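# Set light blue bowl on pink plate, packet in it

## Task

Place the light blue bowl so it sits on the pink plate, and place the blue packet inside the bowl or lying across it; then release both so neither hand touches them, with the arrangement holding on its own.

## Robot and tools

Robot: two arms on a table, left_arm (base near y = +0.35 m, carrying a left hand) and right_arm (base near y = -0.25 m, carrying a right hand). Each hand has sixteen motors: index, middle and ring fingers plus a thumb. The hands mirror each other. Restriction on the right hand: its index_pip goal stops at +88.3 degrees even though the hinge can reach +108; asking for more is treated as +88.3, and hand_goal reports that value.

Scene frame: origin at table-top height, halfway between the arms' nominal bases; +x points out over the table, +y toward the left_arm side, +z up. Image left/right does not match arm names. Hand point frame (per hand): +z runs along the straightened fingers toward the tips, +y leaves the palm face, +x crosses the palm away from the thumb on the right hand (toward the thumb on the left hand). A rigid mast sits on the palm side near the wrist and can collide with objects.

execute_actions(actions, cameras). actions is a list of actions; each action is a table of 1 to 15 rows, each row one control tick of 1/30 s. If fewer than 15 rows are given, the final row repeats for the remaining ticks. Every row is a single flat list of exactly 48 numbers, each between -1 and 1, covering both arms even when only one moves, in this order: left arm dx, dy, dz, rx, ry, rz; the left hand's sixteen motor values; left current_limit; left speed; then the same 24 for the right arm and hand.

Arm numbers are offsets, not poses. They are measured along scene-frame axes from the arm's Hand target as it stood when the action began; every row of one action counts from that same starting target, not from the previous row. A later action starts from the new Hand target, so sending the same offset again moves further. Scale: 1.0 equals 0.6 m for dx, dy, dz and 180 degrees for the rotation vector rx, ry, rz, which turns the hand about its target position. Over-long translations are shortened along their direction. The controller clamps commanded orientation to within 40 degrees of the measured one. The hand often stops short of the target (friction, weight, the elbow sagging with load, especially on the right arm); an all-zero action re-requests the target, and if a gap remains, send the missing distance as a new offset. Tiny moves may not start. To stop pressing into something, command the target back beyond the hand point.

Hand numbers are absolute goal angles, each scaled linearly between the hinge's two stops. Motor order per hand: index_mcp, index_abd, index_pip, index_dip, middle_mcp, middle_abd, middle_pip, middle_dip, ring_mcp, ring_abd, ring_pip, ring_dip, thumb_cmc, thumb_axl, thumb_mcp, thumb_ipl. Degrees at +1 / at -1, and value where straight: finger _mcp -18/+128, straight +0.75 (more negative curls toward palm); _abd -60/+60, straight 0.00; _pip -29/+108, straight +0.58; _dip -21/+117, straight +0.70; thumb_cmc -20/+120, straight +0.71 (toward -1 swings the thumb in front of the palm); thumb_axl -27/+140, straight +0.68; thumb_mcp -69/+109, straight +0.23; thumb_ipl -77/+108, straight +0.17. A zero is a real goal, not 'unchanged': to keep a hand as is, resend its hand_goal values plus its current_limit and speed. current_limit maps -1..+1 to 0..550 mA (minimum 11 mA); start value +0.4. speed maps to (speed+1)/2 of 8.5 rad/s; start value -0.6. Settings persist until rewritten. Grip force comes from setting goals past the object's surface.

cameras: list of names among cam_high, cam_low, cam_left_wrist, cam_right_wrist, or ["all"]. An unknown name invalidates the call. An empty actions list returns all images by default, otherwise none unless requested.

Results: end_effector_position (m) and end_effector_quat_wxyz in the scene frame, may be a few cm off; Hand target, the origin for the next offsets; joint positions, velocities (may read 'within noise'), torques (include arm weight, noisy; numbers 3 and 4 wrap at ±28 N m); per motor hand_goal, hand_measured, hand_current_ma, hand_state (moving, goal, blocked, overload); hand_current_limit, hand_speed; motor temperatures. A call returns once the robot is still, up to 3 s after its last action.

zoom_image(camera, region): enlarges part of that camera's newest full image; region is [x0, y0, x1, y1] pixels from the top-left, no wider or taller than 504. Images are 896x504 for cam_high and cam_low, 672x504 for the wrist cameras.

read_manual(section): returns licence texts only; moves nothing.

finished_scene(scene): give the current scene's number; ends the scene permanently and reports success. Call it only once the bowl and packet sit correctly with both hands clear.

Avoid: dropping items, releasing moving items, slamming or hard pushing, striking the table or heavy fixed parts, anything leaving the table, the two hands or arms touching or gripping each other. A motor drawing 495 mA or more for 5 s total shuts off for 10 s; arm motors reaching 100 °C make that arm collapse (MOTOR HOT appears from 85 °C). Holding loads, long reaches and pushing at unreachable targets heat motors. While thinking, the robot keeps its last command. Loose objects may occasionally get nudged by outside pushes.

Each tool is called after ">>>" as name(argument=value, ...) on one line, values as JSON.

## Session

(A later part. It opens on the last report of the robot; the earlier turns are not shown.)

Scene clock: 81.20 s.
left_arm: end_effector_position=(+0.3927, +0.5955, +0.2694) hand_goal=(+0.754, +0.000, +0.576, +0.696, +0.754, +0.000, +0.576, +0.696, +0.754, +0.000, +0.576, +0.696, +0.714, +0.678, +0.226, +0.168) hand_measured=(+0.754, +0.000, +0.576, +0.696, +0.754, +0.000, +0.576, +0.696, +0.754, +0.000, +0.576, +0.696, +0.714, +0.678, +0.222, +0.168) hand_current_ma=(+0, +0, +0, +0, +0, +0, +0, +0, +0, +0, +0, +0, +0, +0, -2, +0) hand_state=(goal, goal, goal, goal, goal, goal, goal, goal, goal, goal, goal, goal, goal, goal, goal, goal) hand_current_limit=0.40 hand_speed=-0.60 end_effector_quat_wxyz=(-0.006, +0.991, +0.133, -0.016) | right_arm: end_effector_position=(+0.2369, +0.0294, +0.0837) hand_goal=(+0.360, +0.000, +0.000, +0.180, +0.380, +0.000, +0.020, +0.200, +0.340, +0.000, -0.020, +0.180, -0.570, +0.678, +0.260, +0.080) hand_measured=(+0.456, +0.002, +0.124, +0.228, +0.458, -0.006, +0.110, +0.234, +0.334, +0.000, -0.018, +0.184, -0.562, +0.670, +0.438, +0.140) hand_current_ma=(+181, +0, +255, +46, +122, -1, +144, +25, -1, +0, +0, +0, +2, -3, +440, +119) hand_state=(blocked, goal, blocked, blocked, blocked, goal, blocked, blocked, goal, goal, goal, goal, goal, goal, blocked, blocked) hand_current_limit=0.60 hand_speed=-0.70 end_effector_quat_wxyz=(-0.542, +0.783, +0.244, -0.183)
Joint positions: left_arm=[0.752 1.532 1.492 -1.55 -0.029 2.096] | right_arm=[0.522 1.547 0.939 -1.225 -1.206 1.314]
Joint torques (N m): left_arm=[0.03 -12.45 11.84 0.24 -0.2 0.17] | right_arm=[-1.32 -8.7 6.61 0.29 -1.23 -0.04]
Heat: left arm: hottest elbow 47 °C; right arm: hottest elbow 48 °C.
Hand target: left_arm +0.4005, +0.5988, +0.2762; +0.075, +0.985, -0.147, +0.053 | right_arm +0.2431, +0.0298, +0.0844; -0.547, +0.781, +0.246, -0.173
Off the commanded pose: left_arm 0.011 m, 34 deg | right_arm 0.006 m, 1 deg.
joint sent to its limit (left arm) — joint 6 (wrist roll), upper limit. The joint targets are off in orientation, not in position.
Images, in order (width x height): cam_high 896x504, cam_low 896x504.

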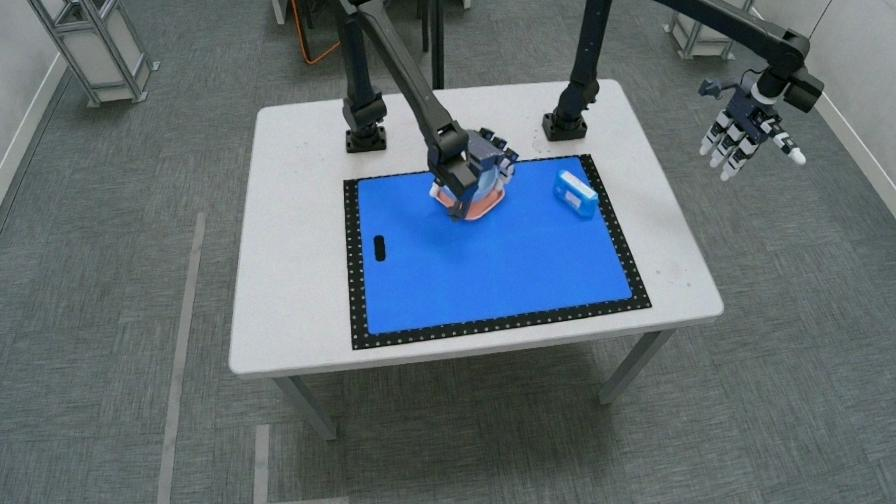

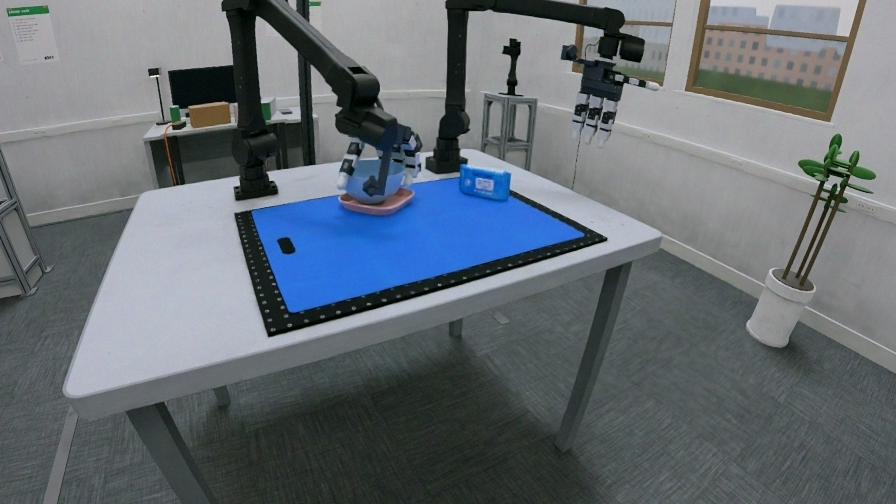

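>>> execute_actions(actions=[[[0,0,0,0,0,0,0.754,0,0.576,0.696,0.754,0,0.576,0.696,0.754,0,0.576,0.696,0.714,0.678,0.226,0.168,0.4,-0.6,-0.007,0.014,-0.012,0,0,0,0.36,0,0.0,0.18,0.38,0,0.02,0.2,0.34,0,-0.02,0.18,-0.571,0.678,0.26,0.08,0.6,-0.7]],[[0,0,0,0,0,0,0.754,0,0.576,0.696,0.754,0,0.576,0.696,0.754,0,0.576,0.696,0.714,0.678,0.226,0.168,0.4,-0.6,0,0,-0.006,0,0,0,0.42,0,0.08,0.21,0.43,0,0.08,0.22,0.36,0,0.02,0.2,-0.571,0.678,0.4,0.12,0.4,-0.8]],[[0,0,0,0,0,0,0.754,0,0.576,0.696,0.754,0,0.576,0.696,0.754,0,0.576,0.696,0.714,0.678,0.226,0.168,0.4,-0.6,0,0,0,0,0,0,0.49,0,0.2,0.35,0.49,0,0.2,0.35,0.49,0,0.2,0.35,-0.571,0.678,0.55,0.168,0.4,-0.8]],[[0,0,0,0,0,0,0.754,0,0.576,0.696,0.754,0,0.576,0.696,0.754,0,0.576,0.696,0.714,0.678,0.226,0.168,0.4,-0.6,0.005,0,0.004,0,0,0,0.548,0,0.358,0.478,0.548,0,0.358,0.478,0.548,0,0.358,0.478,-0.571,0.678,0.65,0.168,0.4,-0.7]],[[0,0,0,0,0,0,0.754,0,0.576,0.696,0.754,0,0.576,0.696,0.754,0,0.576,0.696,0.714,0.678,0.226,0.168,0.4,-0.6,0.005,0,0.09,0,0,0,0.548,0,0.358,0.478,0.548,0,0.358,0.478,0.548,0,0.358,0.478,-0.571,0.678,0.65,0.168,0.4,-0.7]],[[0,0,0,0,0,0,0.754,0,0.576,0.696,0.754,0,0.576,0.696,0.754,0,0.576,0.696,0.714,0.678,0.226,0.168,0.4,-0.6,0.005,0,0.13,0,0,0,0.548,0,0.358,0.478,0.548,0,0.358,0.478,0.548,0,0.358,0.478,-0.571,0.678,0.65,0.168,0.4,-0.6]],[[0,0,0,0,0,0,0.754,0,0.576,0.696,0.754,0,0.576,0.696,0.754,0,0.576,0.696,0.714,0.678,0.226,0.168,0.4,-0.6,0.0385,0.153,0,0,0,0.0185,0.342,0,0.212,0.377,0.342,0,0.212,0.377,1,0,0.577,0.696,-0.571,0.678,0.225,0.168,0.4,-0.6]],[[0,0,0,0,0,0,0.754,0,0.576,0.696,0.754,0,0.576,0.696,0.754,0,0.576,0.696,0.714,0.678,0.226,0.168,0.4,-0.6,0.0385,0.153,0,0,0,0.0185,0.342,0,0.212,0.377,0.342,0,0.212,0.377,1,0,0.577,0.696,-0.571,0.678,0.225,0.168,0.4,-0.6]],[[0,0,0,0,0,0,0.754,0,0.576,0.696,0.754,0,0.576,0.696,0.754,0,0.576,0.696,0.714,0.678,0.226,0.168,0.4,-0.6,0.0385,0.153,0,0,0,0.0185,0.342,0,0.212,0.377,0.342,0,0.212,0.377,1,0,0.577,0.696,-0.571,0.678,0.225,0.168,0.4,-0.6]]], cameras=["cam_high","cam_low","cam_right_wrist"])

>>> zoom_image(camera="cam_low", region=[420, 90, 550, 220])

>>> zoom_image(camera="cam_high", region=[510, 100, 640, 230])

>>> zoom_image(camera="cam_high", region=[410, 120, 530, 240])

Scene clock: 116.97 s.
left_arm: end_effector_position=(+0.3927, +0.5955, +0.2694) hand_goal=(+0.754, +0.000, +0.576, +0.696, +0.754, +0.000, +0.576, +0.696, +0.754, +0.000, +0.576, +0.696, +0.714, +0.678, +0.226, +0.168) hand_measured=(+0.754, +0.000, +0.576, +0.696, +0.754, +0.000, +0.576, +0.696, +0.754, +0.000, +0.576, +0.696, +0.714, +0.678, +0.222, +0.168) hand_current_ma=(+0, +0, +0, +0, +0, +0, +0, +0, +0, +0, +0, +0, +0, +0, -2, +0) hand_state=(goal, goal, goal, goal, goal, goal, goal, goal, goal, goal, goal, goal, goal, goal, goal, goal) hand_current_limit=0.40 hand_speed=-0.60 end_effector_quat_wxyz=(-0.006, +0.991, +0.133, -0.016) | right_arm: end_effector_position=(+0.3095, +0.3050, +0.1920) hand_goal=(+0.342, +0.000, +0.212, +0.378, +0.342, +0.000, +0.212, +0.378, +1.000, +0.000, +0.578, +0.696, -0.570, +0.678, +0.226, +0.168) hand_measured=(+0.336, +0.002, +0.214, +0.380, +0.336, -0.002, +0.214, +0.380, +0.978, +0.000, +0.570, +0.692, -0.570, +0.676, +0.226, +0.166) hand_current_ma=(-1, +0, +0, +0, -1, +0, +0, +0, -12, +0, -1, +0, +0, +0, +0, +0) hand_state=(goal, goal, goal, goal, goal, goal, goal, goal, blocked, goal, goal, goal, goal, goal, goal, goal) hand_current_limit=0.40 hand_speed=-0.60 end_effector_quat_wxyz=(-0.527, +0.759, +0.307, -0.227)
Joint positions: left_arm=[0.752 1.532 1.492 -1.55 -0.029 2.096] | right_arm=[0.859 1.993 1.872 -1.251 -1.214 1.805]
Joint torques (N m): left_arm=[0.73 -12.57 11.96 0.12 -0.18 0.14] | right_arm=[-0.67 -16.5 12.51 0.34 -1.09 0.17]
Motor temperatures (°C): left_arm=[28 33 49 30 31 30] | right_arm=[27 35 47 29 36 30]
Heat: left arm: hottest elbow 49 °C; right arm: hottest elbow 47 °C.
Hand target: left_arm +0.4005, +0.5988, +0.2762; +0.075, +0.985, -0.147, +0.053 | right_arm +0.3174, +0.3136, +0.2080; -0.530, +0.757, +0.313, -0.220
Off the commanded pose: left_arm 0.011 m, 34 deg | right_arm 0.020 m, 1 deg.
joint sent to its limit (left arm) — joint 6 (wrist roll), upper limit. The joint targets are off in orientation, not in position.
Images, in order (width x height): cam_high 896x504, cam_low 896x504, cam_right_wrist 672x504.

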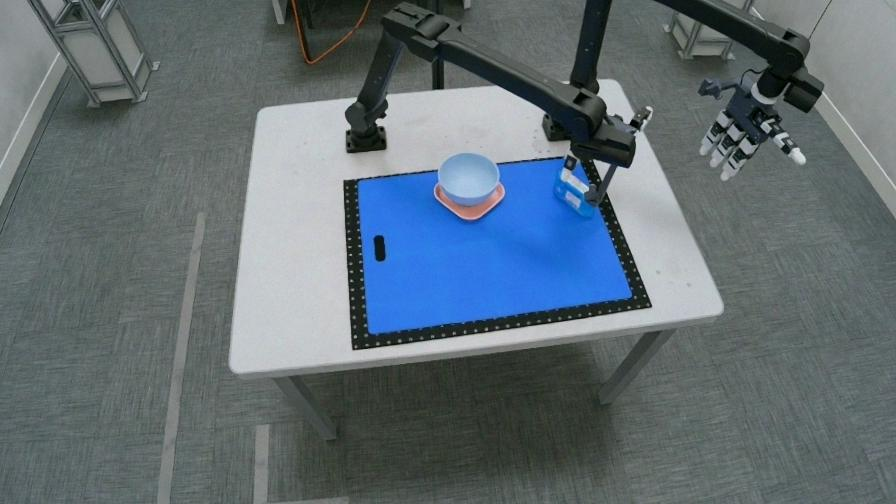

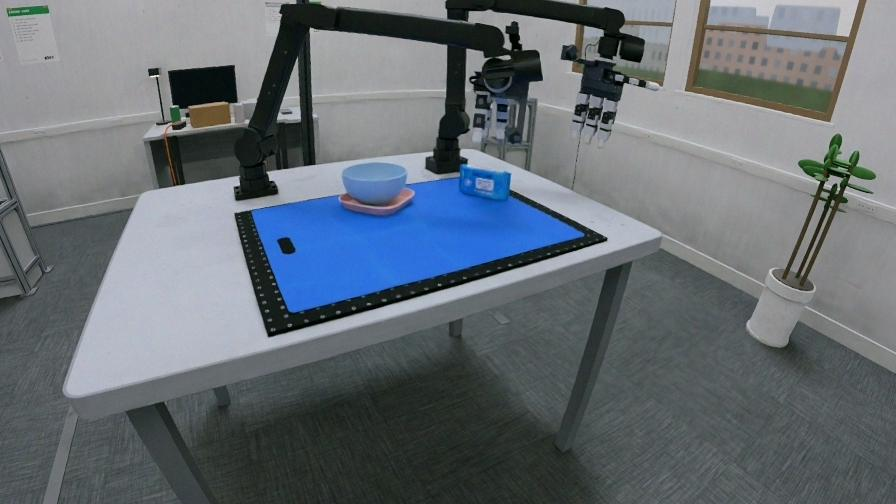

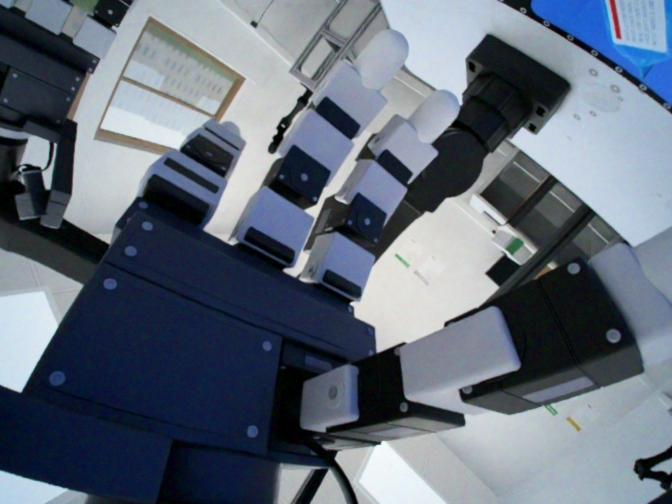

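Scaled by 3.877 from the camera's 896x504 image, which has a finer 1280x720 frame.

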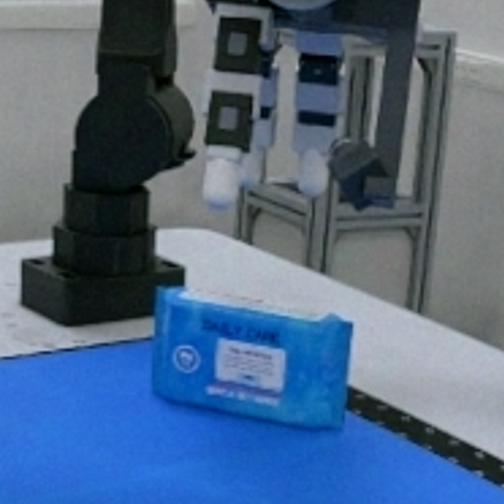

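Scaled by 3.877 from the camera's 896x504 image, which has a finer 1280x720 frame.

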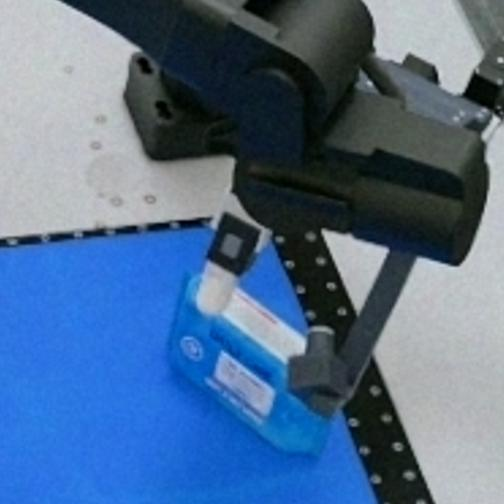

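Scaled by 4.200 from the camera's 896x504 image, which has a finer 1280x720 frame.

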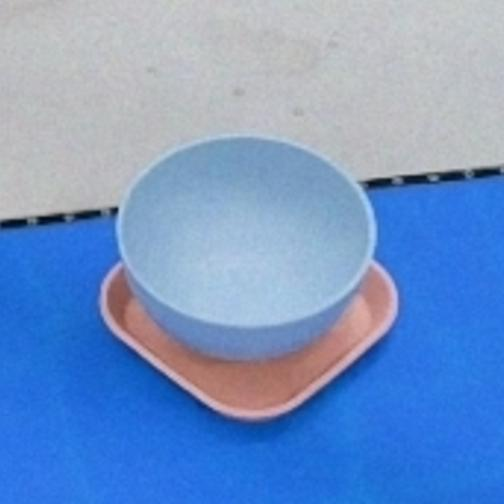

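>>> execute_actions(actions=[[[0,0,0,0,0,0,0.754,0,0.576,0.696,0.754,0,0.576,0.696,0.754,0,0.576,0.696,0.714,0.678,0.226,0.168,0.4,-0.6,-0.023,-0.005,-0.07,0,0,0,0.342,0,0.212,0.377,0.342,0,0.212,0.377,1,0,0.577,0.696,-0.571,0.678,0.225,0.168,0.4,-0.6]],[[0,0,0,0,0,0,0.754,0,0.576,0.696,0.754,0,0.576,0.696,0.754,0,0.576,0.696,0.714,0.678,0.226,0.168,0.4,-0.6,0,0,-0.06,0,0,0,0.342,0,0.212,0.377,0.342,0,0.212,0.377,1,0,0.577,0.696,-0.571,0.678,0.225,0.168,0.4,-0.6]]], cameras=["cam_high","cam_low"])

>>> zoom_image(camera="cam_low", region=[420, 90, 550, 220])

>>> zoom_image(camera="cam_high", region=[510, 100, 640, 230])

Scene clock: 132.77 s.
left_arm: end_effector_position=(+0.3927, +0.5955, +0.2694) hand_goal=(+0.754, +0.000, +0.576, +0.696, +0.754, +0.000, +0.576, +0.696, +0.754, +0.000, +0.576, +0.696, +0.714, +0.678, +0.226, +0.168) hand_measured=(+0.754, +0.000, +0.576, +0.696, +0.754, +0.000, +0.576, +0.696, +0.754, +0.000, +0.576, +0.696, +0.714, +0.678, +0.222, +0.168) hand_current_ma=(+0, +0, +0, +0, +0, +0, +0, +0, +0, +0, +0, +0, +0, +0, -2, +0) hand_state=(goal, goal, goal, goal, goal, goal, goal, goal, goal, goal, goal, goal, goal, goal, goal, goal) hand_current_limit=0.40 hand_speed=-0.60 end_effector_quat_wxyz=(-0.006, +0.991, +0.133, -0.016) | right_arm: end_effector_position=(+0.3093, +0.3049, +0.1325) hand_goal=(+0.342, +0.000, +0.212, +0.378, +0.342, +0.000, +0.212, +0.378, +1.000, +0.000, +0.578, +0.696, -0.570, +0.678, +0.226, +0.168) hand_measured=(+0.336, +0.002, +0.214, +0.380, +0.336, -0.002, +0.214, +0.380, +0.978, +0.000, +0.570, +0.692, -0.570, +0.676, +0.226, +0.166) hand_current_ma=(-1, +0, +0, +0, -1, +0, +0, +0, -12, +0, -1, +0, +0, +0, +0, +0) hand_state=(goal, goal, goal, goal, goal, goal, goal, goal, blocked, goal, goal, goal, goal, goal, goal, goal) hand_current_limit=0.40 hand_speed=-0.60 end_effector_quat_wxyz=(-0.531, +0.758, +0.311, -0.217)
Joint positions: left_arm=[0.752 1.532 1.492 -1.55 -0.029 2.096] | right_arm=[0.859 2.008 1.735 -1.062 -1.211 1.82]
Joint torques (N m): left_arm=[0.44 -12.51 11.78 0.16 -0.2 0.19] | right_arm=[0.09 -16.67 8.18 1.28 -1.07 0.16]
Heat: left arm: hottest elbow 49 °C; right arm: hottest elbow 48 °C.
Hand target: left_arm +0.4005, +0.5988, +0.2762; +0.075, +0.985, -0.147, +0.053 | right_arm +0.3035, +0.3106, +0.1299; -0.530, +0.757, +0.313, -0.220
Off the commanded pose: left_arm 0.011 m, 34 deg | right_arm 0.008 m, 0 deg.
joint sent to its limit (left arm) — joint 6 (wrist roll), upper limit. The joint targets are off in orientation, not in position.
Images, in order (width x height): cam_high 896x504, cam_low 896x504.

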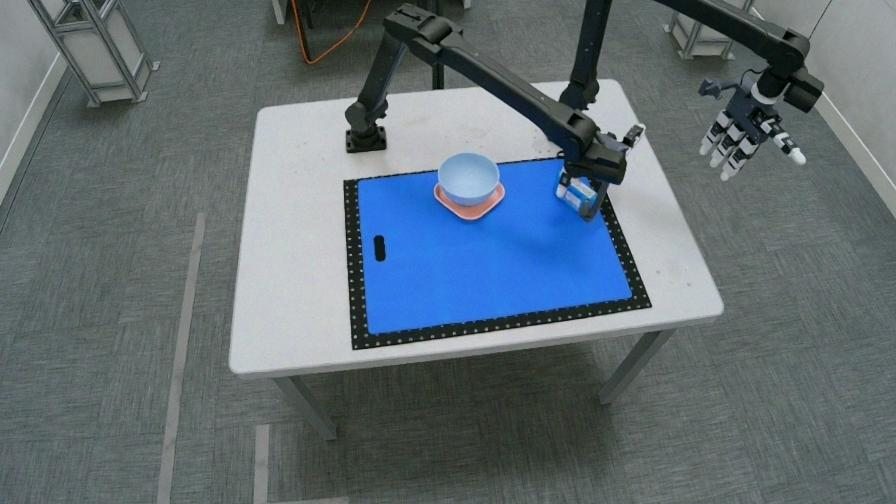

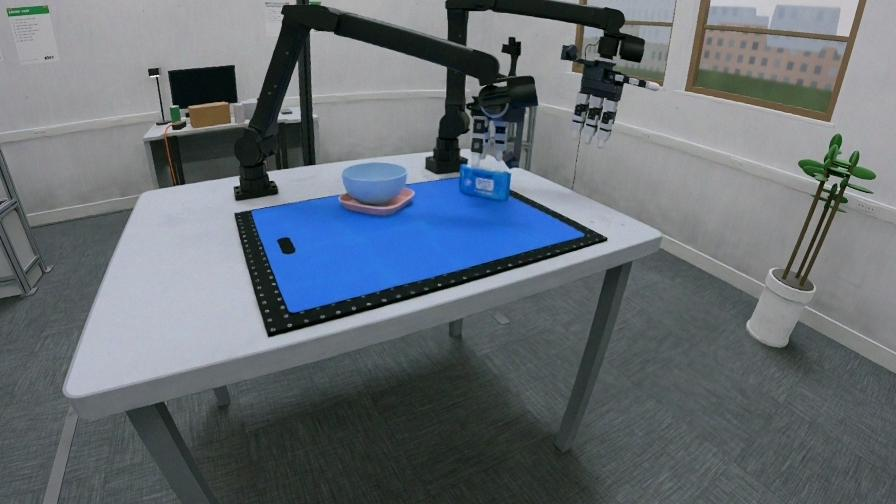

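Scaled by 3.877 from the camera's 896x504 image, which has a finer 1280x720 frame.

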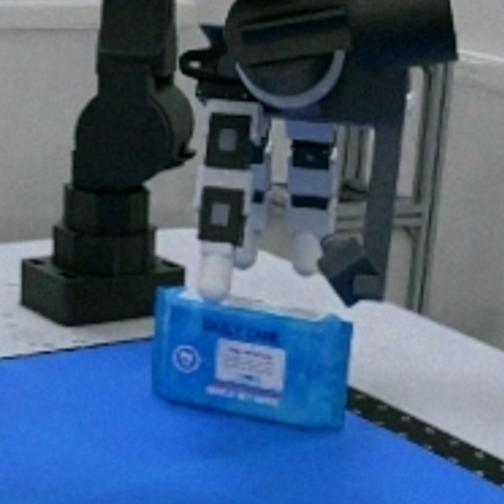

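Scaled by 3.877 from the camera's 896x504 image, which has a finer 1280x720 frame.

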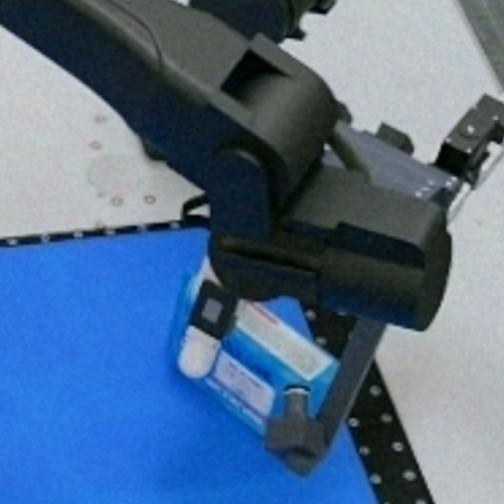

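>>> execute_actions(actions=[[[0,0,0,0,0,0,0.754,0,0.576,0.696,0.754,0,0.576,0.696,0.754,0,0.576,0.696,0.714,0.678,0.226,0.168,0.4,-0.6,0.005,-0.005,-0.09,0,0,0,0.342,0,0.212,0.377,0.342,0,0.212,0.377,1,0,0.577,0.696,-0.571,0.678,0.225,0.168,0.4,-0.6]],[[0,0,0,0,0,0,0.754,0,0.576,0.696,0.754,0,0.576,0.696,0.754,0,0.576,0.696,0.714,0.678,0.226,0.168,0.4,-0.6,0,0,0,0,0,0,0.068,0,0.197,0.377,0.068,0,0.197,0.377,1,0,0.577,0.696,-0.571,0.678,-0.02,0.168,0.1,-0.65]],[[0,0,0,0,0,0,0.754,0,0.576,0.696,0.754,0,0.576,0.696,0.754,0,0.576,0.696,0.714,0.678,0.226,0.168,0.4,-0.6,0,0,0,0,0,0,-0.02,0,0.15,0.34,-0.02,0,0.15,0.34,1,0,0.577,0.696,-0.571,0.678,-0.13,0.15,0.1,-0.7]]], cameras=["cam_high","cam_low"])

>>> zoom_image(camera="cam_low", region=[420, 90, 550, 220])

>>> zoom_image(camera="cam_high", region=[510, 100, 640, 230])

Scene clock: 140.60 s.
left_arm: end_effector_position=(+0.3927, +0.5955, +0.2694) hand_goal=(+0.754, +0.000, +0.576, +0.696, +0.754, +0.000, +0.576, +0.696, +0.754, +0.000, +0.576, +0.696, +0.714, +0.678, +0.226, +0.168) hand_measured=(+0.754, +0.000, +0.576, +0.696, +0.754, +0.000, +0.576, +0.696, +0.754, +0.000, +0.576, +0.696, +0.714, +0.678, +0.222, +0.168) hand_current_ma=(+0, +0, +0, +0, +0, +0, +0, +0, +0, +0, +0, +0, +0, +0, -2, +0) hand_state=(goal, goal, goal, goal, goal, goal, goal, goal, goal, goal, goal, goal, goal, goal, goal, goal) hand_current_limit=0.40 hand_speed=-0.60 end_effector_quat_wxyz=(-0.006, +0.991, +0.133, -0.016) | right_arm: end_effector_position=(+0.3065, +0.3018, +0.0715) hand_goal=(-0.020, +0.000, +0.150, +0.340, -0.020, +0.000, +0.150, +0.340, +1.000, +0.000, +0.578, +0.696, -0.570, +0.678, -0.130, +0.150) hand_measured=(+0.028, +0.000, +0.174, +0.352, +0.020, -0.002, +0.166, +0.352, +0.978, +0.000, +0.570, +0.692, -0.568, +0.678, -0.060, +0.164) hand_current_ma=(+49, +0, +13, +4, +35, +0, +6, +3, -12, +0, -1, +0, +0, +0, +143, +8) hand_state=(blocked, goal, blocked, goal, blocked, goal, goal, goal, blocked, goal, goal, goal, goal, goal, blocked, goal) hand_current_limit=0.10 hand_speed=-0.70 end_effector_quat_wxyz=(-0.526, +0.761, +0.304, -0.227)
Joint positions: left_arm=[0.752 1.532 1.492 -1.55 -0.029 2.096] | right_arm=[0.859 2.067 1.664 -0.961 -1.212 1.819]
Joint torques (N m): left_arm=[0.73 -12.57 11.93 0.24 -0.24 0.18] | right_arm=[0.03 -17.79 8.24 1.2 -1.09 0.04]
Heat: left arm: hottest elbow 50 °C; right arm: hottest elbow 49 °C.
Hand target: left_arm +0.4005, +0.5988, +0.2762; +0.075, +0.985, -0.147, +0.053 | right_arm +0.3066, +0.3076, +0.0760; -0.530, +0.757, +0.314, -0.220
Off the commanded pose: left_arm 0.011 m, 34 deg | right_arm 0.007 m, 1 deg.
joint sent to its limit (left arm) — joint 6 (wrist roll), upper limit. The joint targets are off in orientation, not in position.
Images, in order (width x height): cam_high 896x504, cam_low 896x504.

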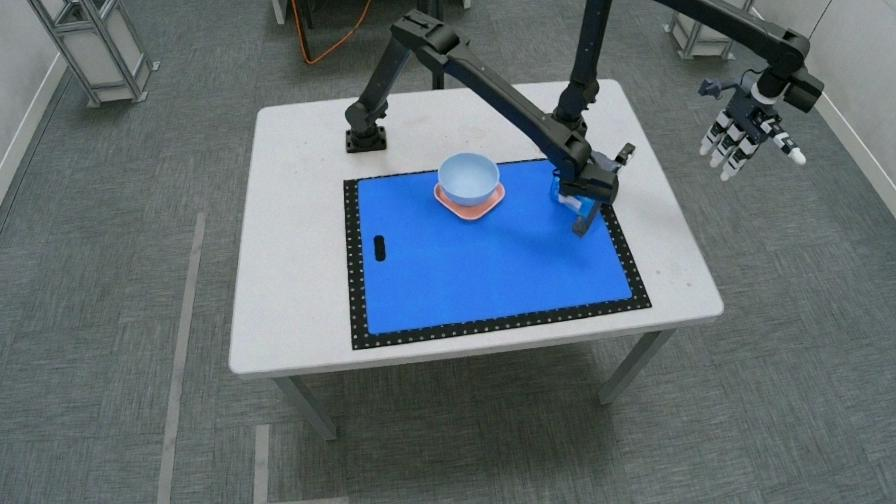

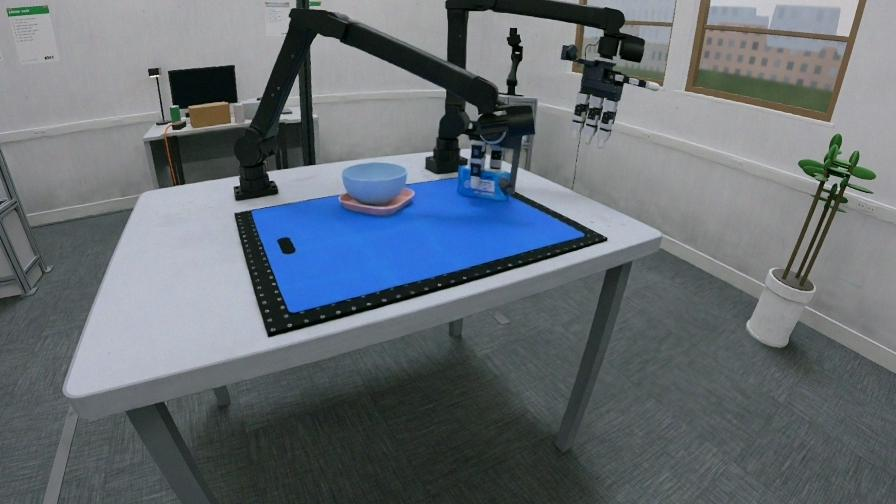

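Scaled by 3.877 from the camera's 896x504 image, which has a finer 1280x720 frame.

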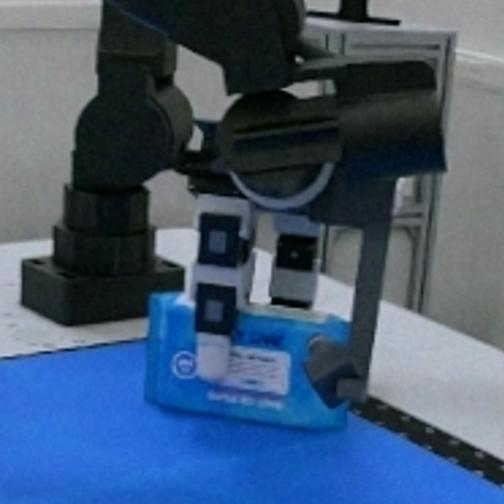

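Scaled by 3.877 from the camera's 896x504 image, which has a finer 1280x720 frame.

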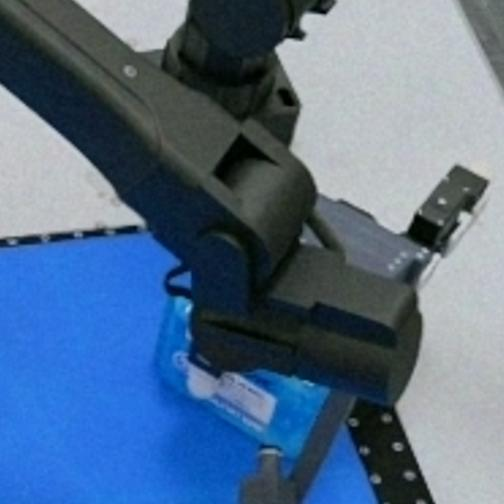

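>>> execute_actions(actions=[[[0,0,0,0,0,0,0.754,0,0.576,0.696,0.754,0,0.576,0.696,0.754,0,0.576,0.696,0.714,0.678,0.226,0.168,0.4,-0.6,0,0,0,0,0,0,-0.12,0,0.1,0.3,-0.12,0,0.1,0.3,1,0,0.577,0.696,-0.571,0.678,-0.25,0.1,0.3,-0.7]],[[0,0,0,0,0,0,0.754,0,0.576,0.696,0.754,0,0.576,0.696,0.754,0,0.576,0.696,0.714,0.678,0.226,0.168,0.4,-0.6,0,0,0.012,0,0,0,-0.2,0,0.06,0.27,-0.2,0,0.06,0.27,1,0,0.577,0.696,-0.571,0.678,-0.28,0.05,0.45,-0.7]],[[0,0,0,0,0,0,0.754,0,0.576,0.696,0.754,0,0.576,0.696,0.754,0,0.576,0.696,0.714,0.678,0.226,0.168,0.4,-0.6,0,0,0.07,0,0,0,-0.2,0,0.06,0.27,-0.2,0,0.06,0.27,1,0,0.577,0.696,-0.571,0.678,-0.28,0.05,0.45,-0.7]]], cameras=["cam_high","cam_low"])

>>> zoom_image(camera="cam_low", region=[420, 90, 550, 220])

Scene clock: 147.23 s.
left_arm: end_effector_position=(+0.3927, +0.5955, +0.2694) hand_goal=(+0.754, +0.000, +0.576, +0.696, +0.754, +0.000, +0.576, +0.696, +0.754, +0.000, +0.576, +0.696, +0.714, +0.678, +0.226, +0.168) hand_measured=(+0.754, +0.000, +0.576, +0.696, +0.754, +0.000, +0.576, +0.696, +0.754, +0.000, +0.576, +0.696, +0.714, +0.678, +0.222, +0.168) hand_current_ma=(+0, +0, +0, +0, +0, +0, +0, +0, +0, +0, +0, +0, +0, +0, -2, +0) hand_state=(goal, goal, goal, goal, goal, goal, goal, goal, goal, goal, goal, goal, goal, goal, goal, goal) hand_current_limit=0.40 hand_speed=-0.60 end_effector_quat_wxyz=(-0.006, +0.991, +0.133, -0.016) | right_arm: end_effector_position=(+0.2990, +0.2924, +0.0944) hand_goal=(-0.200, +0.000, +0.060, +0.270, -0.200, +0.000, +0.060, +0.270, +1.000, +0.000, +0.578, +0.696, -0.570, +0.678, -0.280, +0.050) hand_measured=(+0.028, -0.022, +0.174, +0.338, -0.022, -0.006, +0.152, +0.330, +0.978, +0.000, +0.570, +0.692, -0.536, +0.688, -0.064, +0.146) hand_current_ma=(+399, -8, +223, +87, +399, -1, +147, +67, -12, +0, -1, +0, +24, +4, +399, +278) hand_state=(blocked, blocked, blocked, blocked, blocked, goal, blocked, blocked, blocked, goal, goal, goal, blocked, goal, blocked, blocked) hand_current_limit=0.45 hand_speed=-0.70 end_effector_quat_wxyz=(-0.518, +0.766, +0.295, -0.240)
Joint positions: left_arm=[0.752 1.532 1.492 -1.55 -0.029 2.096] | right_arm=[0.859 2.033 1.673 -1.04 -1.21 1.819]
Joint torques (N m): left_arm=[0.44 -12.34 11.99 0.21 -0.2 0.18] | right_arm=[-0.09 -18.67 11.96 0.2 -1.17 0.07]
Heat: left arm: hottest elbow 50 °C; right arm: hottest elbow 49 °C.
Hand target: left_arm +0.4005, +0.5988, +0.2762; +0.075, +0.985, -0.147, +0.053 | right_arm +0.3066, +0.3076, +0.1251; -0.530, +0.757, +0.314, -0.220
Off the commanded pose: left_arm 0.011 m, 34 deg | right_arm 0.035 m, 4 deg.
joint sent to its limit (left arm) — joint 6 (wrist roll), upper limit. The joint targets are off in orientation, not in position.
Images, in order (width x height): cam_high 896x504, cam_low 896x504.

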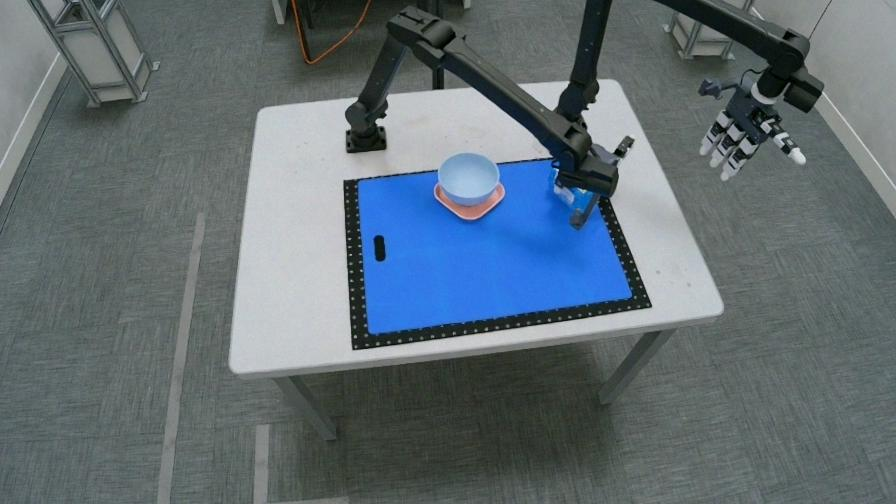

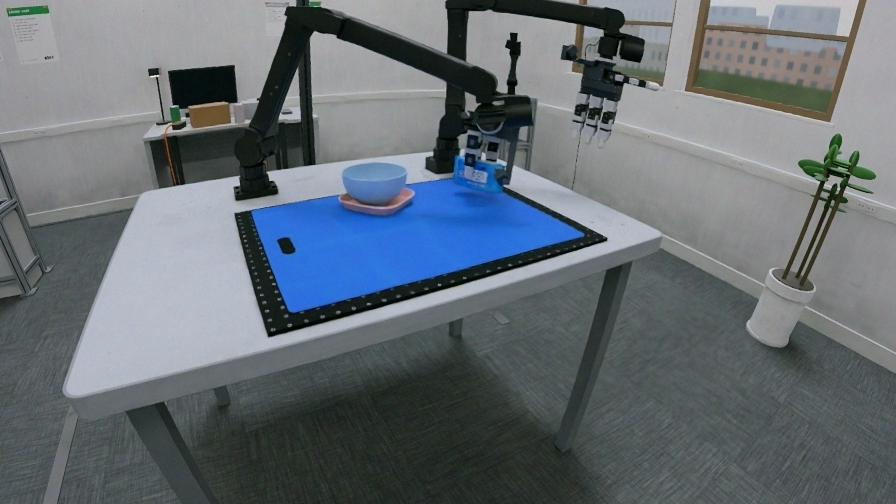

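Scaled by 3.877 from the camera's 896x504 image, which has a finer 1280x720 frame.

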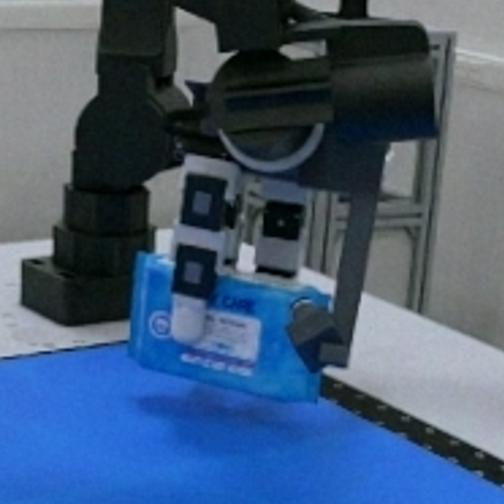

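>>> execute_actions(actions=[[[0,0,0,0,0,0,0.754,0,0.576,0.696,0.754,0,0.576,0.696,0.754,0,0.576,0.696,0.714,0.678,0.226,0.168,0.4,-0.6,0,0,0.08,0,0,0,-0.2,0,0.06,0.27,-0.2,0,0.06,0.27,1,0,0.577,0.696,-0.571,0.678,-0.28,0.05,0.45,-0.7]],[[0,0,0,0,0,0,0.754,0,0.576,0.696,0.754,0,0.576,0.696,0.754,0,0.576,0.696,0.714,0.678,0.226,0.168,0.4,-0.6,0,0,0.08,0,0,0,-0.2,0,0.06,0.27,-0.2,0,0.06,0.27,1,0,0.577,0.696,-0.571,0.678,-0.28,0.05,0.45,-0.7]],[[0,0,0,0,0,0,0.754,0,0.576,0.696,0.754,0,0.576,0.696,0.754,0,0.576,0.696,0.714,0.678,0.226,0.168,0.4,-0.6,-0.029,-0.116,0,0,0,-0.0139,-0.2,0,0.06,0.27,-0.2,0,0.06,0.27,1,0,0.577,0.696,-0.571,0.678,-0.28,0.05,0.45,-0.7]],[[0,0,0,0,0,0,0.754,0,0.576,0.696,0.754,0,0.576,0.696,0.754,0,0.576,0.696,0.714,0.678,0.226,0.168,0.4,-0.6,-0.029,-0.116,0,0,0,-0.0139,-0.2,0,0.06,0.27,-0.2,0,0.06,0.27,1,0,0.577,0.696,-0.571,0.678,-0.28,0.05,0.45,-0.7]],[[0,0,0,0,0,0,0.754,0,0.576,0.696,0.754,0,0.576,0.696,0.754,0,0.576,0.696,0.714,0.678,0.226,0.168,0.4,-0.6,-0.029,-0.116,0,0,0,-0.0139,-0.2,0,0.06,0.27,-0.2,0,0.06,0.27,1,0,0.577,0.696,-0.571,0.678,-0.28,0.05,0.45,-0.7]],[[0,0,0,0,0,0,0.754,0,0.576,0.696,0.754,0,0.576,0.696,0.754,0,0.576,0.696,0.714,0.678,0.226,0.168,0.4,-0.6,-0.029,-0.116,0,0,0,-0.0139,-0.2,0,0.06,0.27,-0.2,0,0.06,0.27,1,0,0.577,0.696,-0.571,0.678,-0.28,0.05,0.45,-0.7]]], cameras=["cam_high","cam_low"])

>>> zoom_image(camera="cam_low", region=[300, 70, 470, 240])

>>> zoom_image(camera="cam_high", region=[400, 80, 560, 240])

Scene clock: 162.33 s.
left_arm: end_effector_position=(+0.3927, +0.5955, +0.2694) hand_goal=(+0.754, +0.000, +0.576, +0.696, +0.754, +0.000, +0.576, +0.696, +0.754, +0.000, +0.576, +0.696, +0.714, +0.678, +0.226, +0.168) hand_measured=(+0.754, +0.000, +0.576, +0.696, +0.754, +0.000, +0.576, +0.696, +0.754, +0.000, +0.576, +0.696, +0.714, +0.678, +0.222, +0.168) hand_current_ma=(+0, +0, +0, +0, +0, +0, +0, +0, +0, +0, +0, +0, +0, +0, -2, +0) hand_state=(goal, goal, goal, goal, goal, goal, goal, goal, goal, goal, goal, goal, goal, goal, goal, goal) hand_current_limit=0.40 hand_speed=-0.60 end_effector_quat_wxyz=(-0.006, +0.991, +0.133, -0.016) | right_arm: end_effector_position=(+0.2295, +0.0284, +0.2161) hand_goal=(-0.200, +0.000, +0.060, +0.270, -0.200, +0.000, +0.060, +0.270, +1.000, +0.000, +0.578, +0.696, -0.570, +0.678, -0.280, +0.050) hand_measured=(+0.028, -0.026, +0.174, +0.338, -0.036, -0.008, +0.152, +0.330, +0.980, +0.000, +0.572, +0.692, -0.530, +0.690, -0.064, +0.146) hand_current_ma=(+399, -12, +223, +87, +399, -2, +147, +67, -10, +0, -1, +0, +34, +5, +399, +278) hand_state=(blocked, blocked, blocked, blocked, blocked, goal, blocked, blocked, goal, goal, goal, goal, blocked, goal, blocked, blocked) hand_current_limit=0.45 hand_speed=-0.70 end_effector_quat_wxyz=(-0.542, +0.784, +0.244, -0.177)
Joint positions: left_arm=[0.752 1.532 1.492 -1.55 -0.029 2.096] | right_arm=[0.531 1.362 1.129 -1.549 -1.206 1.359]
Joint torques (N m): left_arm=[0.32 -12.75 11.89 0.13 -0.19 0.17] | right_arm=[-1.08 -7.24 9.32 -0.42 -1.23 -0.05]
Motor temperatures (°C): left_arm=[28 33 50 30 31 30] | right_arm=[27 41 52 29 36 30]
Heat: left arm: hottest elbow 50 °C; right arm: hottest elbow 52 °C.
Hand target: left_arm +0.4005, +0.5988, +0.2762; +0.075, +0.985, -0.147, +0.053 | right_arm +0.2370, +0.0292, +0.2212; -0.547, +0.781, +0.246, -0.173
Off the commanded pose: left_arm 0.011 m, 34 deg | right_arm 0.009 m, 1 deg.
joint sent to its limit (left arm) — joint 6 (wrist roll), upper limit. The joint targets are off in orientation, not in position.
Images, in order (width x height): cam_high 896x504, cam_low 896x504.

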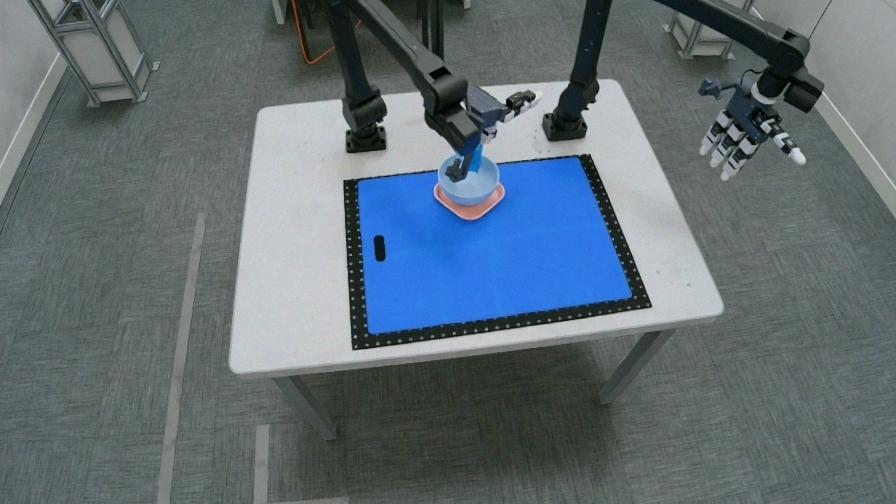

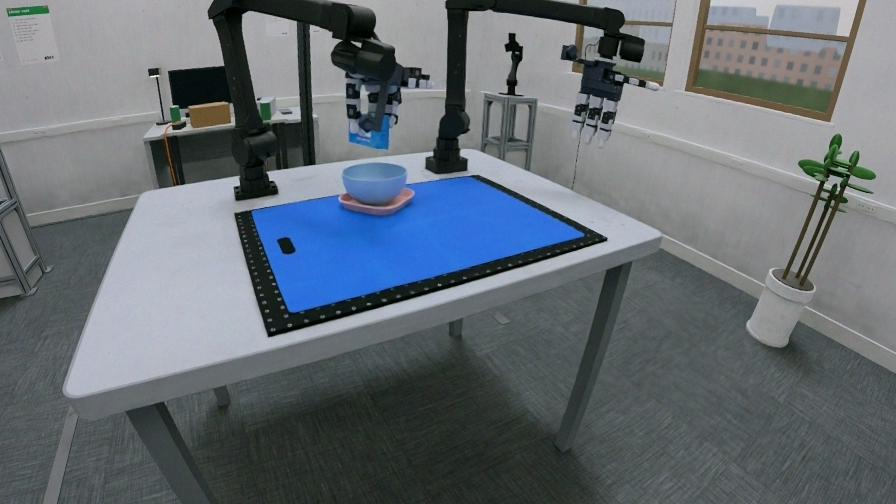

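Scaled by 2.965 from the camera's 896x504 image, which has a finer 1280x720 frame.

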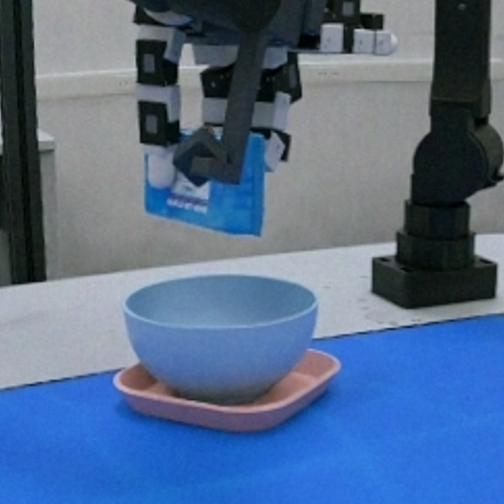

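Scaled by 3.150 from the camera's 896x504 image, which has a finer 1280x720 frame.

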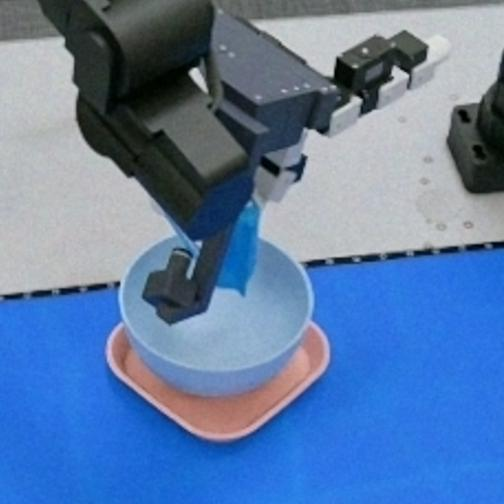

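>>> execute_actions(actions=[[[0,0,0,0,0,0,0.754,0,0.576,0.696,0.754,0,0.576,0.696,0.754,0,0.576,0.696,0.714,0.678,0.226,0.168,0.4,-0.6,-0.008,0.028,-0.06,0,0,0,-0.2,0,0.06,0.27,-0.2,0,0.06,0.27,1,0,0.577,0.696,-0.571,0.678,-0.28,0.05,0.45,-0.7]],[[0,0,0,0,0,0,0.754,0,0.576,0.696,0.754,0,0.576,0.696,0.754,0,0.576,0.696,0.714,0.678,0.226,0.168,0.4,-0.6,0,0,-0.08,0,0,0,-0.2,0,0.06,0.27,-0.2,0,0.06,0.27,1,0,0.577,0.696,-0.571,0.678,-0.28,0.05,0.45,-0.7]]], cameras=["cam_high","cam_low"])

>>> zoom_image(camera="cam_low", region=[300, 70, 470, 240])

>>> zoom_image(camera="cam_high", region=[400, 80, 560, 240])

Scene clock: 169.83 s.
left_arm: end_effector_position=(+0.3927, +0.5955, +0.2694) hand_goal=(+0.754, +0.000, +0.576, +0.696, +0.754, +0.000, +0.576, +0.696, +0.754, +0.000, +0.576, +0.696, +0.714, +0.678, +0.226, +0.168) hand_measured=(+0.754, +0.000, +0.576, +0.696, +0.754, +0.000, +0.576, +0.696, +0.754, +0.000, +0.576, +0.696, +0.714, +0.678, +0.222, +0.168) hand_current_ma=(+0, +0, +0, +0, +0, +0, +0, +0, +0, +0, +0, +0, +0, +0, -2, +0) hand_state=(goal, goal, goal, goal, goal, goal, goal, goal, goal, goal, goal, goal, goal, goal, goal, goal) hand_current_limit=0.40 hand_speed=-0.60 end_effector_quat_wxyz=(-0.006, +0.991, +0.133, -0.016) | right_arm: end_effector_position=(+0.2339, +0.0416, +0.1338) hand_goal=(-0.200, +0.000, +0.060, +0.270, -0.200, +0.000, +0.060, +0.270, +1.000, +0.000, +0.578, +0.696, -0.570, +0.678, -0.280, +0.050) hand_measured=(+0.028, -0.028, +0.174, +0.338, -0.038, -0.008, +0.152, +0.328, +0.980, +0.000, +0.572, +0.692, -0.528, +0.690, -0.064, +0.146) hand_current_ma=(+399, -12, +223, +87, +399, -1, +147, +66, -10, +0, -1, +0, +35, +5, +399, +278) hand_state=(blocked, blocked, blocked, blocked, blocked, goal, blocked, blocked, goal, goal, goal, goal, blocked, goal, blocked, blocked) hand_current_limit=0.45 hand_speed=-0.70 end_effector_quat_wxyz=(-0.546, +0.783, +0.243, -0.173)
Joint positions: left_arm=[0.752 1.532 1.492 -1.55 -0.029 2.096] | right_arm=[0.552 1.447 0.987 -1.244 -1.216 1.434]
Joint torques (N m): left_arm=[0.73 -12.81 11.82 0.18 -0.2 0.19] | right_arm=[0.38 -8.7 7.45 0.53 -1.23 0.22]
Heat: left arm: hottest elbow 51 °C; right arm: hottest elbow 52 °C.
Hand target: left_arm +0.4005, +0.5988, +0.2762; +0.075, +0.985, -0.147, +0.053 | right_arm +0.2322, +0.0459, +0.1373; -0.547, +0.781, +0.246, -0.173
Off the commanded pose: left_arm 0.011 m, 34 deg | right_arm 0.006 m, 0 deg.
joint sent to its limit (left arm) — joint 6 (wrist roll), upper limit. The joint targets are off in orientation, not in position.
Images, in order (width x height): cam_high 896x504, cam_low 896x504.

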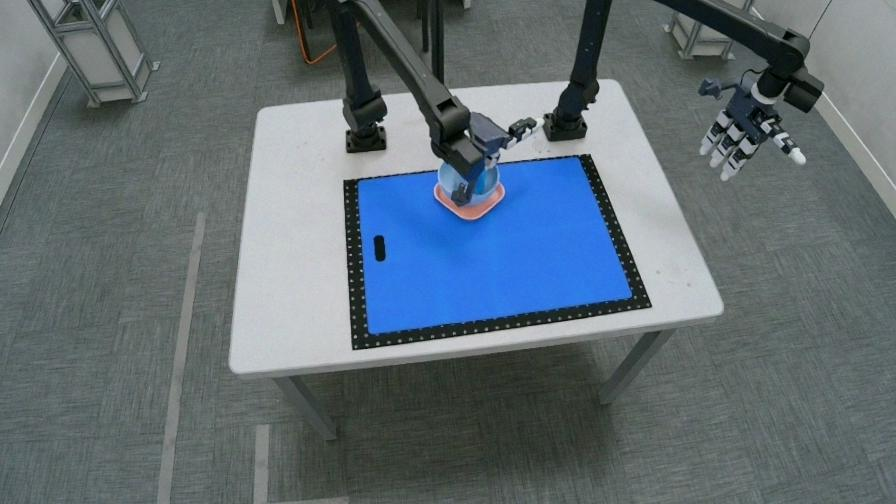

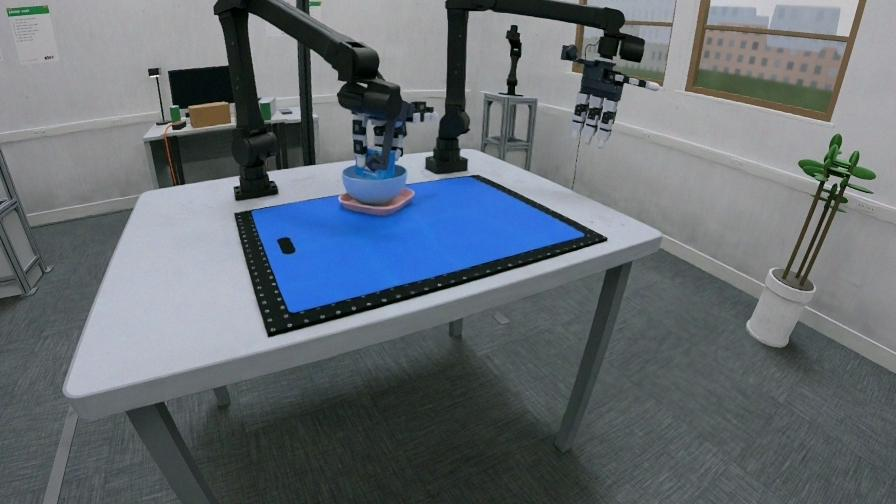

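Scaled by 2.965 from the camera's 896x504 image, which has a finer 1280x720 frame.

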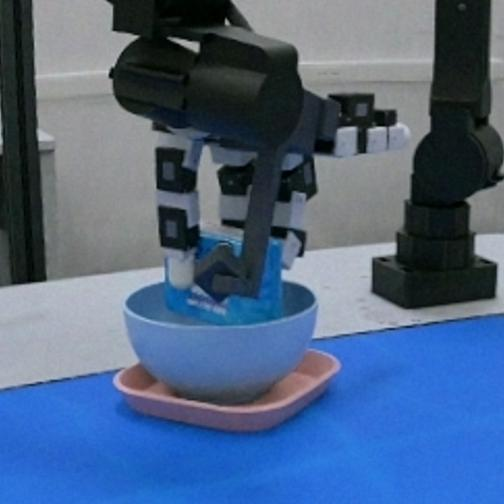

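Scaled by 3.150 from the camera's 896x504 image, which has a finer 1280x720 frame.

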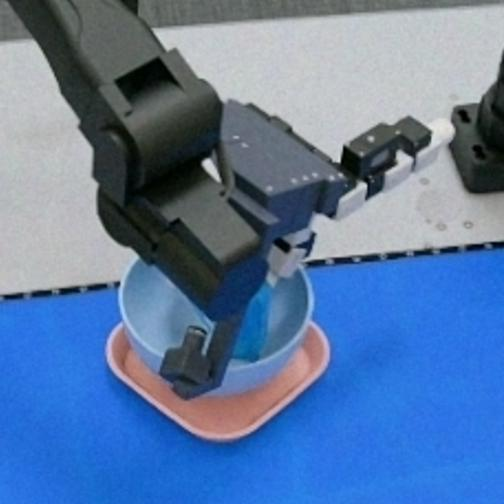

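>>> execute_actions(actions=[[[0,0,0,0,0,0,0.754,0,0.576,0.696,0.754,0,0.576,0.696,0.754,0,0.576,0.696,0.714,0.678,0.226,0.168,0.4,-0.6,0,-0.005,-0.032,0,0,0,-0.2,0,0.06,0.27,-0.2,0,0.06,0.27,1,0,0.577,0.696,-0.571,0.678,-0.28,0.05,0.45,-0.7]],[[0,0,0,0,0,0,0.754,0,0.576,0.696,0.754,0,0.576,0.696,0.754,0,0.576,0.696,0.714,0.678,0.226,0.168,0.4,-0.6,0,0,-0.02,0,0,0,-0.2,0,0.06,0.27,-0.2,0,0.06,0.27,1,0,0.577,0.696,-0.571,0.678,-0.28,0.05,0.45,-0.7]]], cameras=["cam_low"])

>>> zoom_image(camera="cam_low", region=[300, 70, 470, 240])

Scene clock: 174.23 s.
left_arm: end_effector_position=(+0.3927, +0.5955, +0.2694) hand_goal=(+0.754, +0.000, +0.576, +0.696, +0.754, +0.000, +0.576, +0.696, +0.754, +0.000, +0.576, +0.696, +0.714, +0.678, +0.226, +0.168) hand_measured=(+0.754, +0.000, +0.576, +0.696, +0.754, +0.000, +0.576, +0.696, +0.754, +0.000, +0.576, +0.696, +0.714, +0.678, +0.222, +0.168) hand_current_ma=(+0, +0, +0, +0, +0, +0, +0, +0, +0, +0, +0, +0, +0, +0, -2, +0) hand_state=(goal, goal, goal, goal, goal, goal, goal, goal, goal, goal, goal, goal, goal, goal, goal, goal) hand_current_limit=0.40 hand_speed=-0.60 end_effector_quat_wxyz=(-0.006, +0.991, +0.133, -0.016) | right_arm: end_effector_position=(+0.2326, +0.0419, +0.1165) hand_goal=(-0.200, +0.000, +0.060, +0.270, -0.200, +0.000, +0.060, +0.270, +1.000, +0.000, +0.578, +0.696, -0.570, +0.678, -0.280, +0.050) hand_measured=(+0.028, -0.028, +0.174, +0.338, -0.038, -0.006, +0.148, +0.320, +0.980, +0.000, +0.572, +0.692, -0.526, +0.692, -0.064, +0.146) hand_current_ma=(+399, -13, +223, +87, +399, -1, +135, +49, -10, +0, -1, +0, +41, +6, +399, +278) hand_state=(blocked, blocked, blocked, blocked, blocked, goal, blocked, blocked, goal, goal, goal, goal, blocked, goal, blocked, blocked) hand_current_limit=0.45 hand_speed=-0.70 end_effector_quat_wxyz=(-0.549, +0.781, +0.244, -0.170)
Joint positions: left_arm=[0.752 1.532 1.492 -1.55 -0.029 2.096] | right_arm=[0.552 1.462 0.95 -1.181 -1.222 1.437]
Joint torques (N m): left_arm=[0.91 -11.93 11.77 0.09 -0.2 0.2] | right_arm=[-0.26 -7 6.24 0.99 -0.96 -0.01]
Heat: left arm: hottest elbow 51 °C; right arm: hottest elbow 51 °C.
Hand target: left_arm +0.4005, +0.5988, +0.2762; +0.075, +0.985, -0.147, +0.053 | right_arm +0.2322, +0.0430, +0.1060; -0.547, +0.781, +0.246, -0.173
Off the commanded pose: left_arm 0.011 m, 34 deg | right_arm 0.010 m, 0 deg.
joint sent to its limit (left arm) — joint 6 (wrist roll), upper limit. The joint targets are off in orientation, not in position.
Images, in order (width x height): cam_low 896x504.

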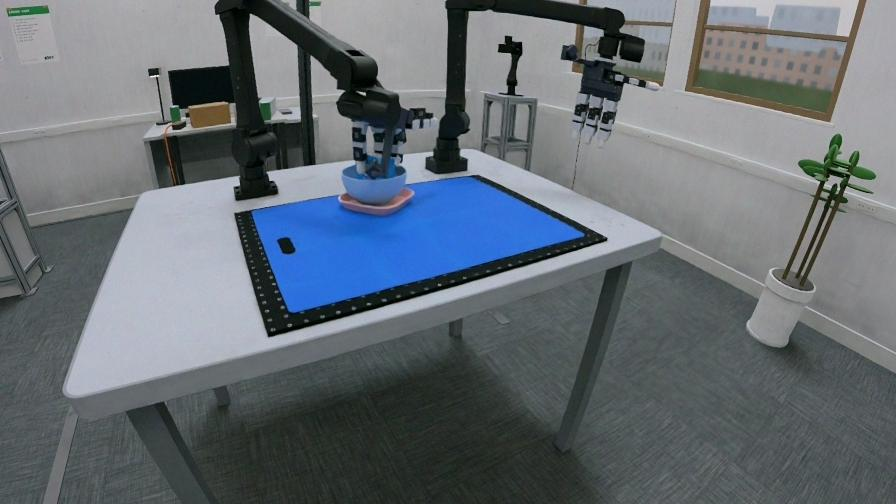

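Scaled by 2.965 from the camera's 896x504 image, which has a finer 1280x720 frame.

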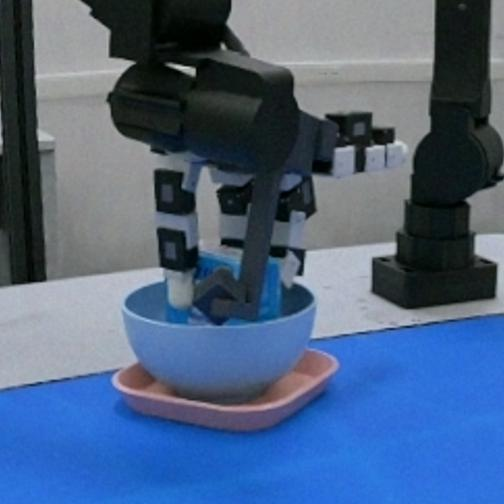

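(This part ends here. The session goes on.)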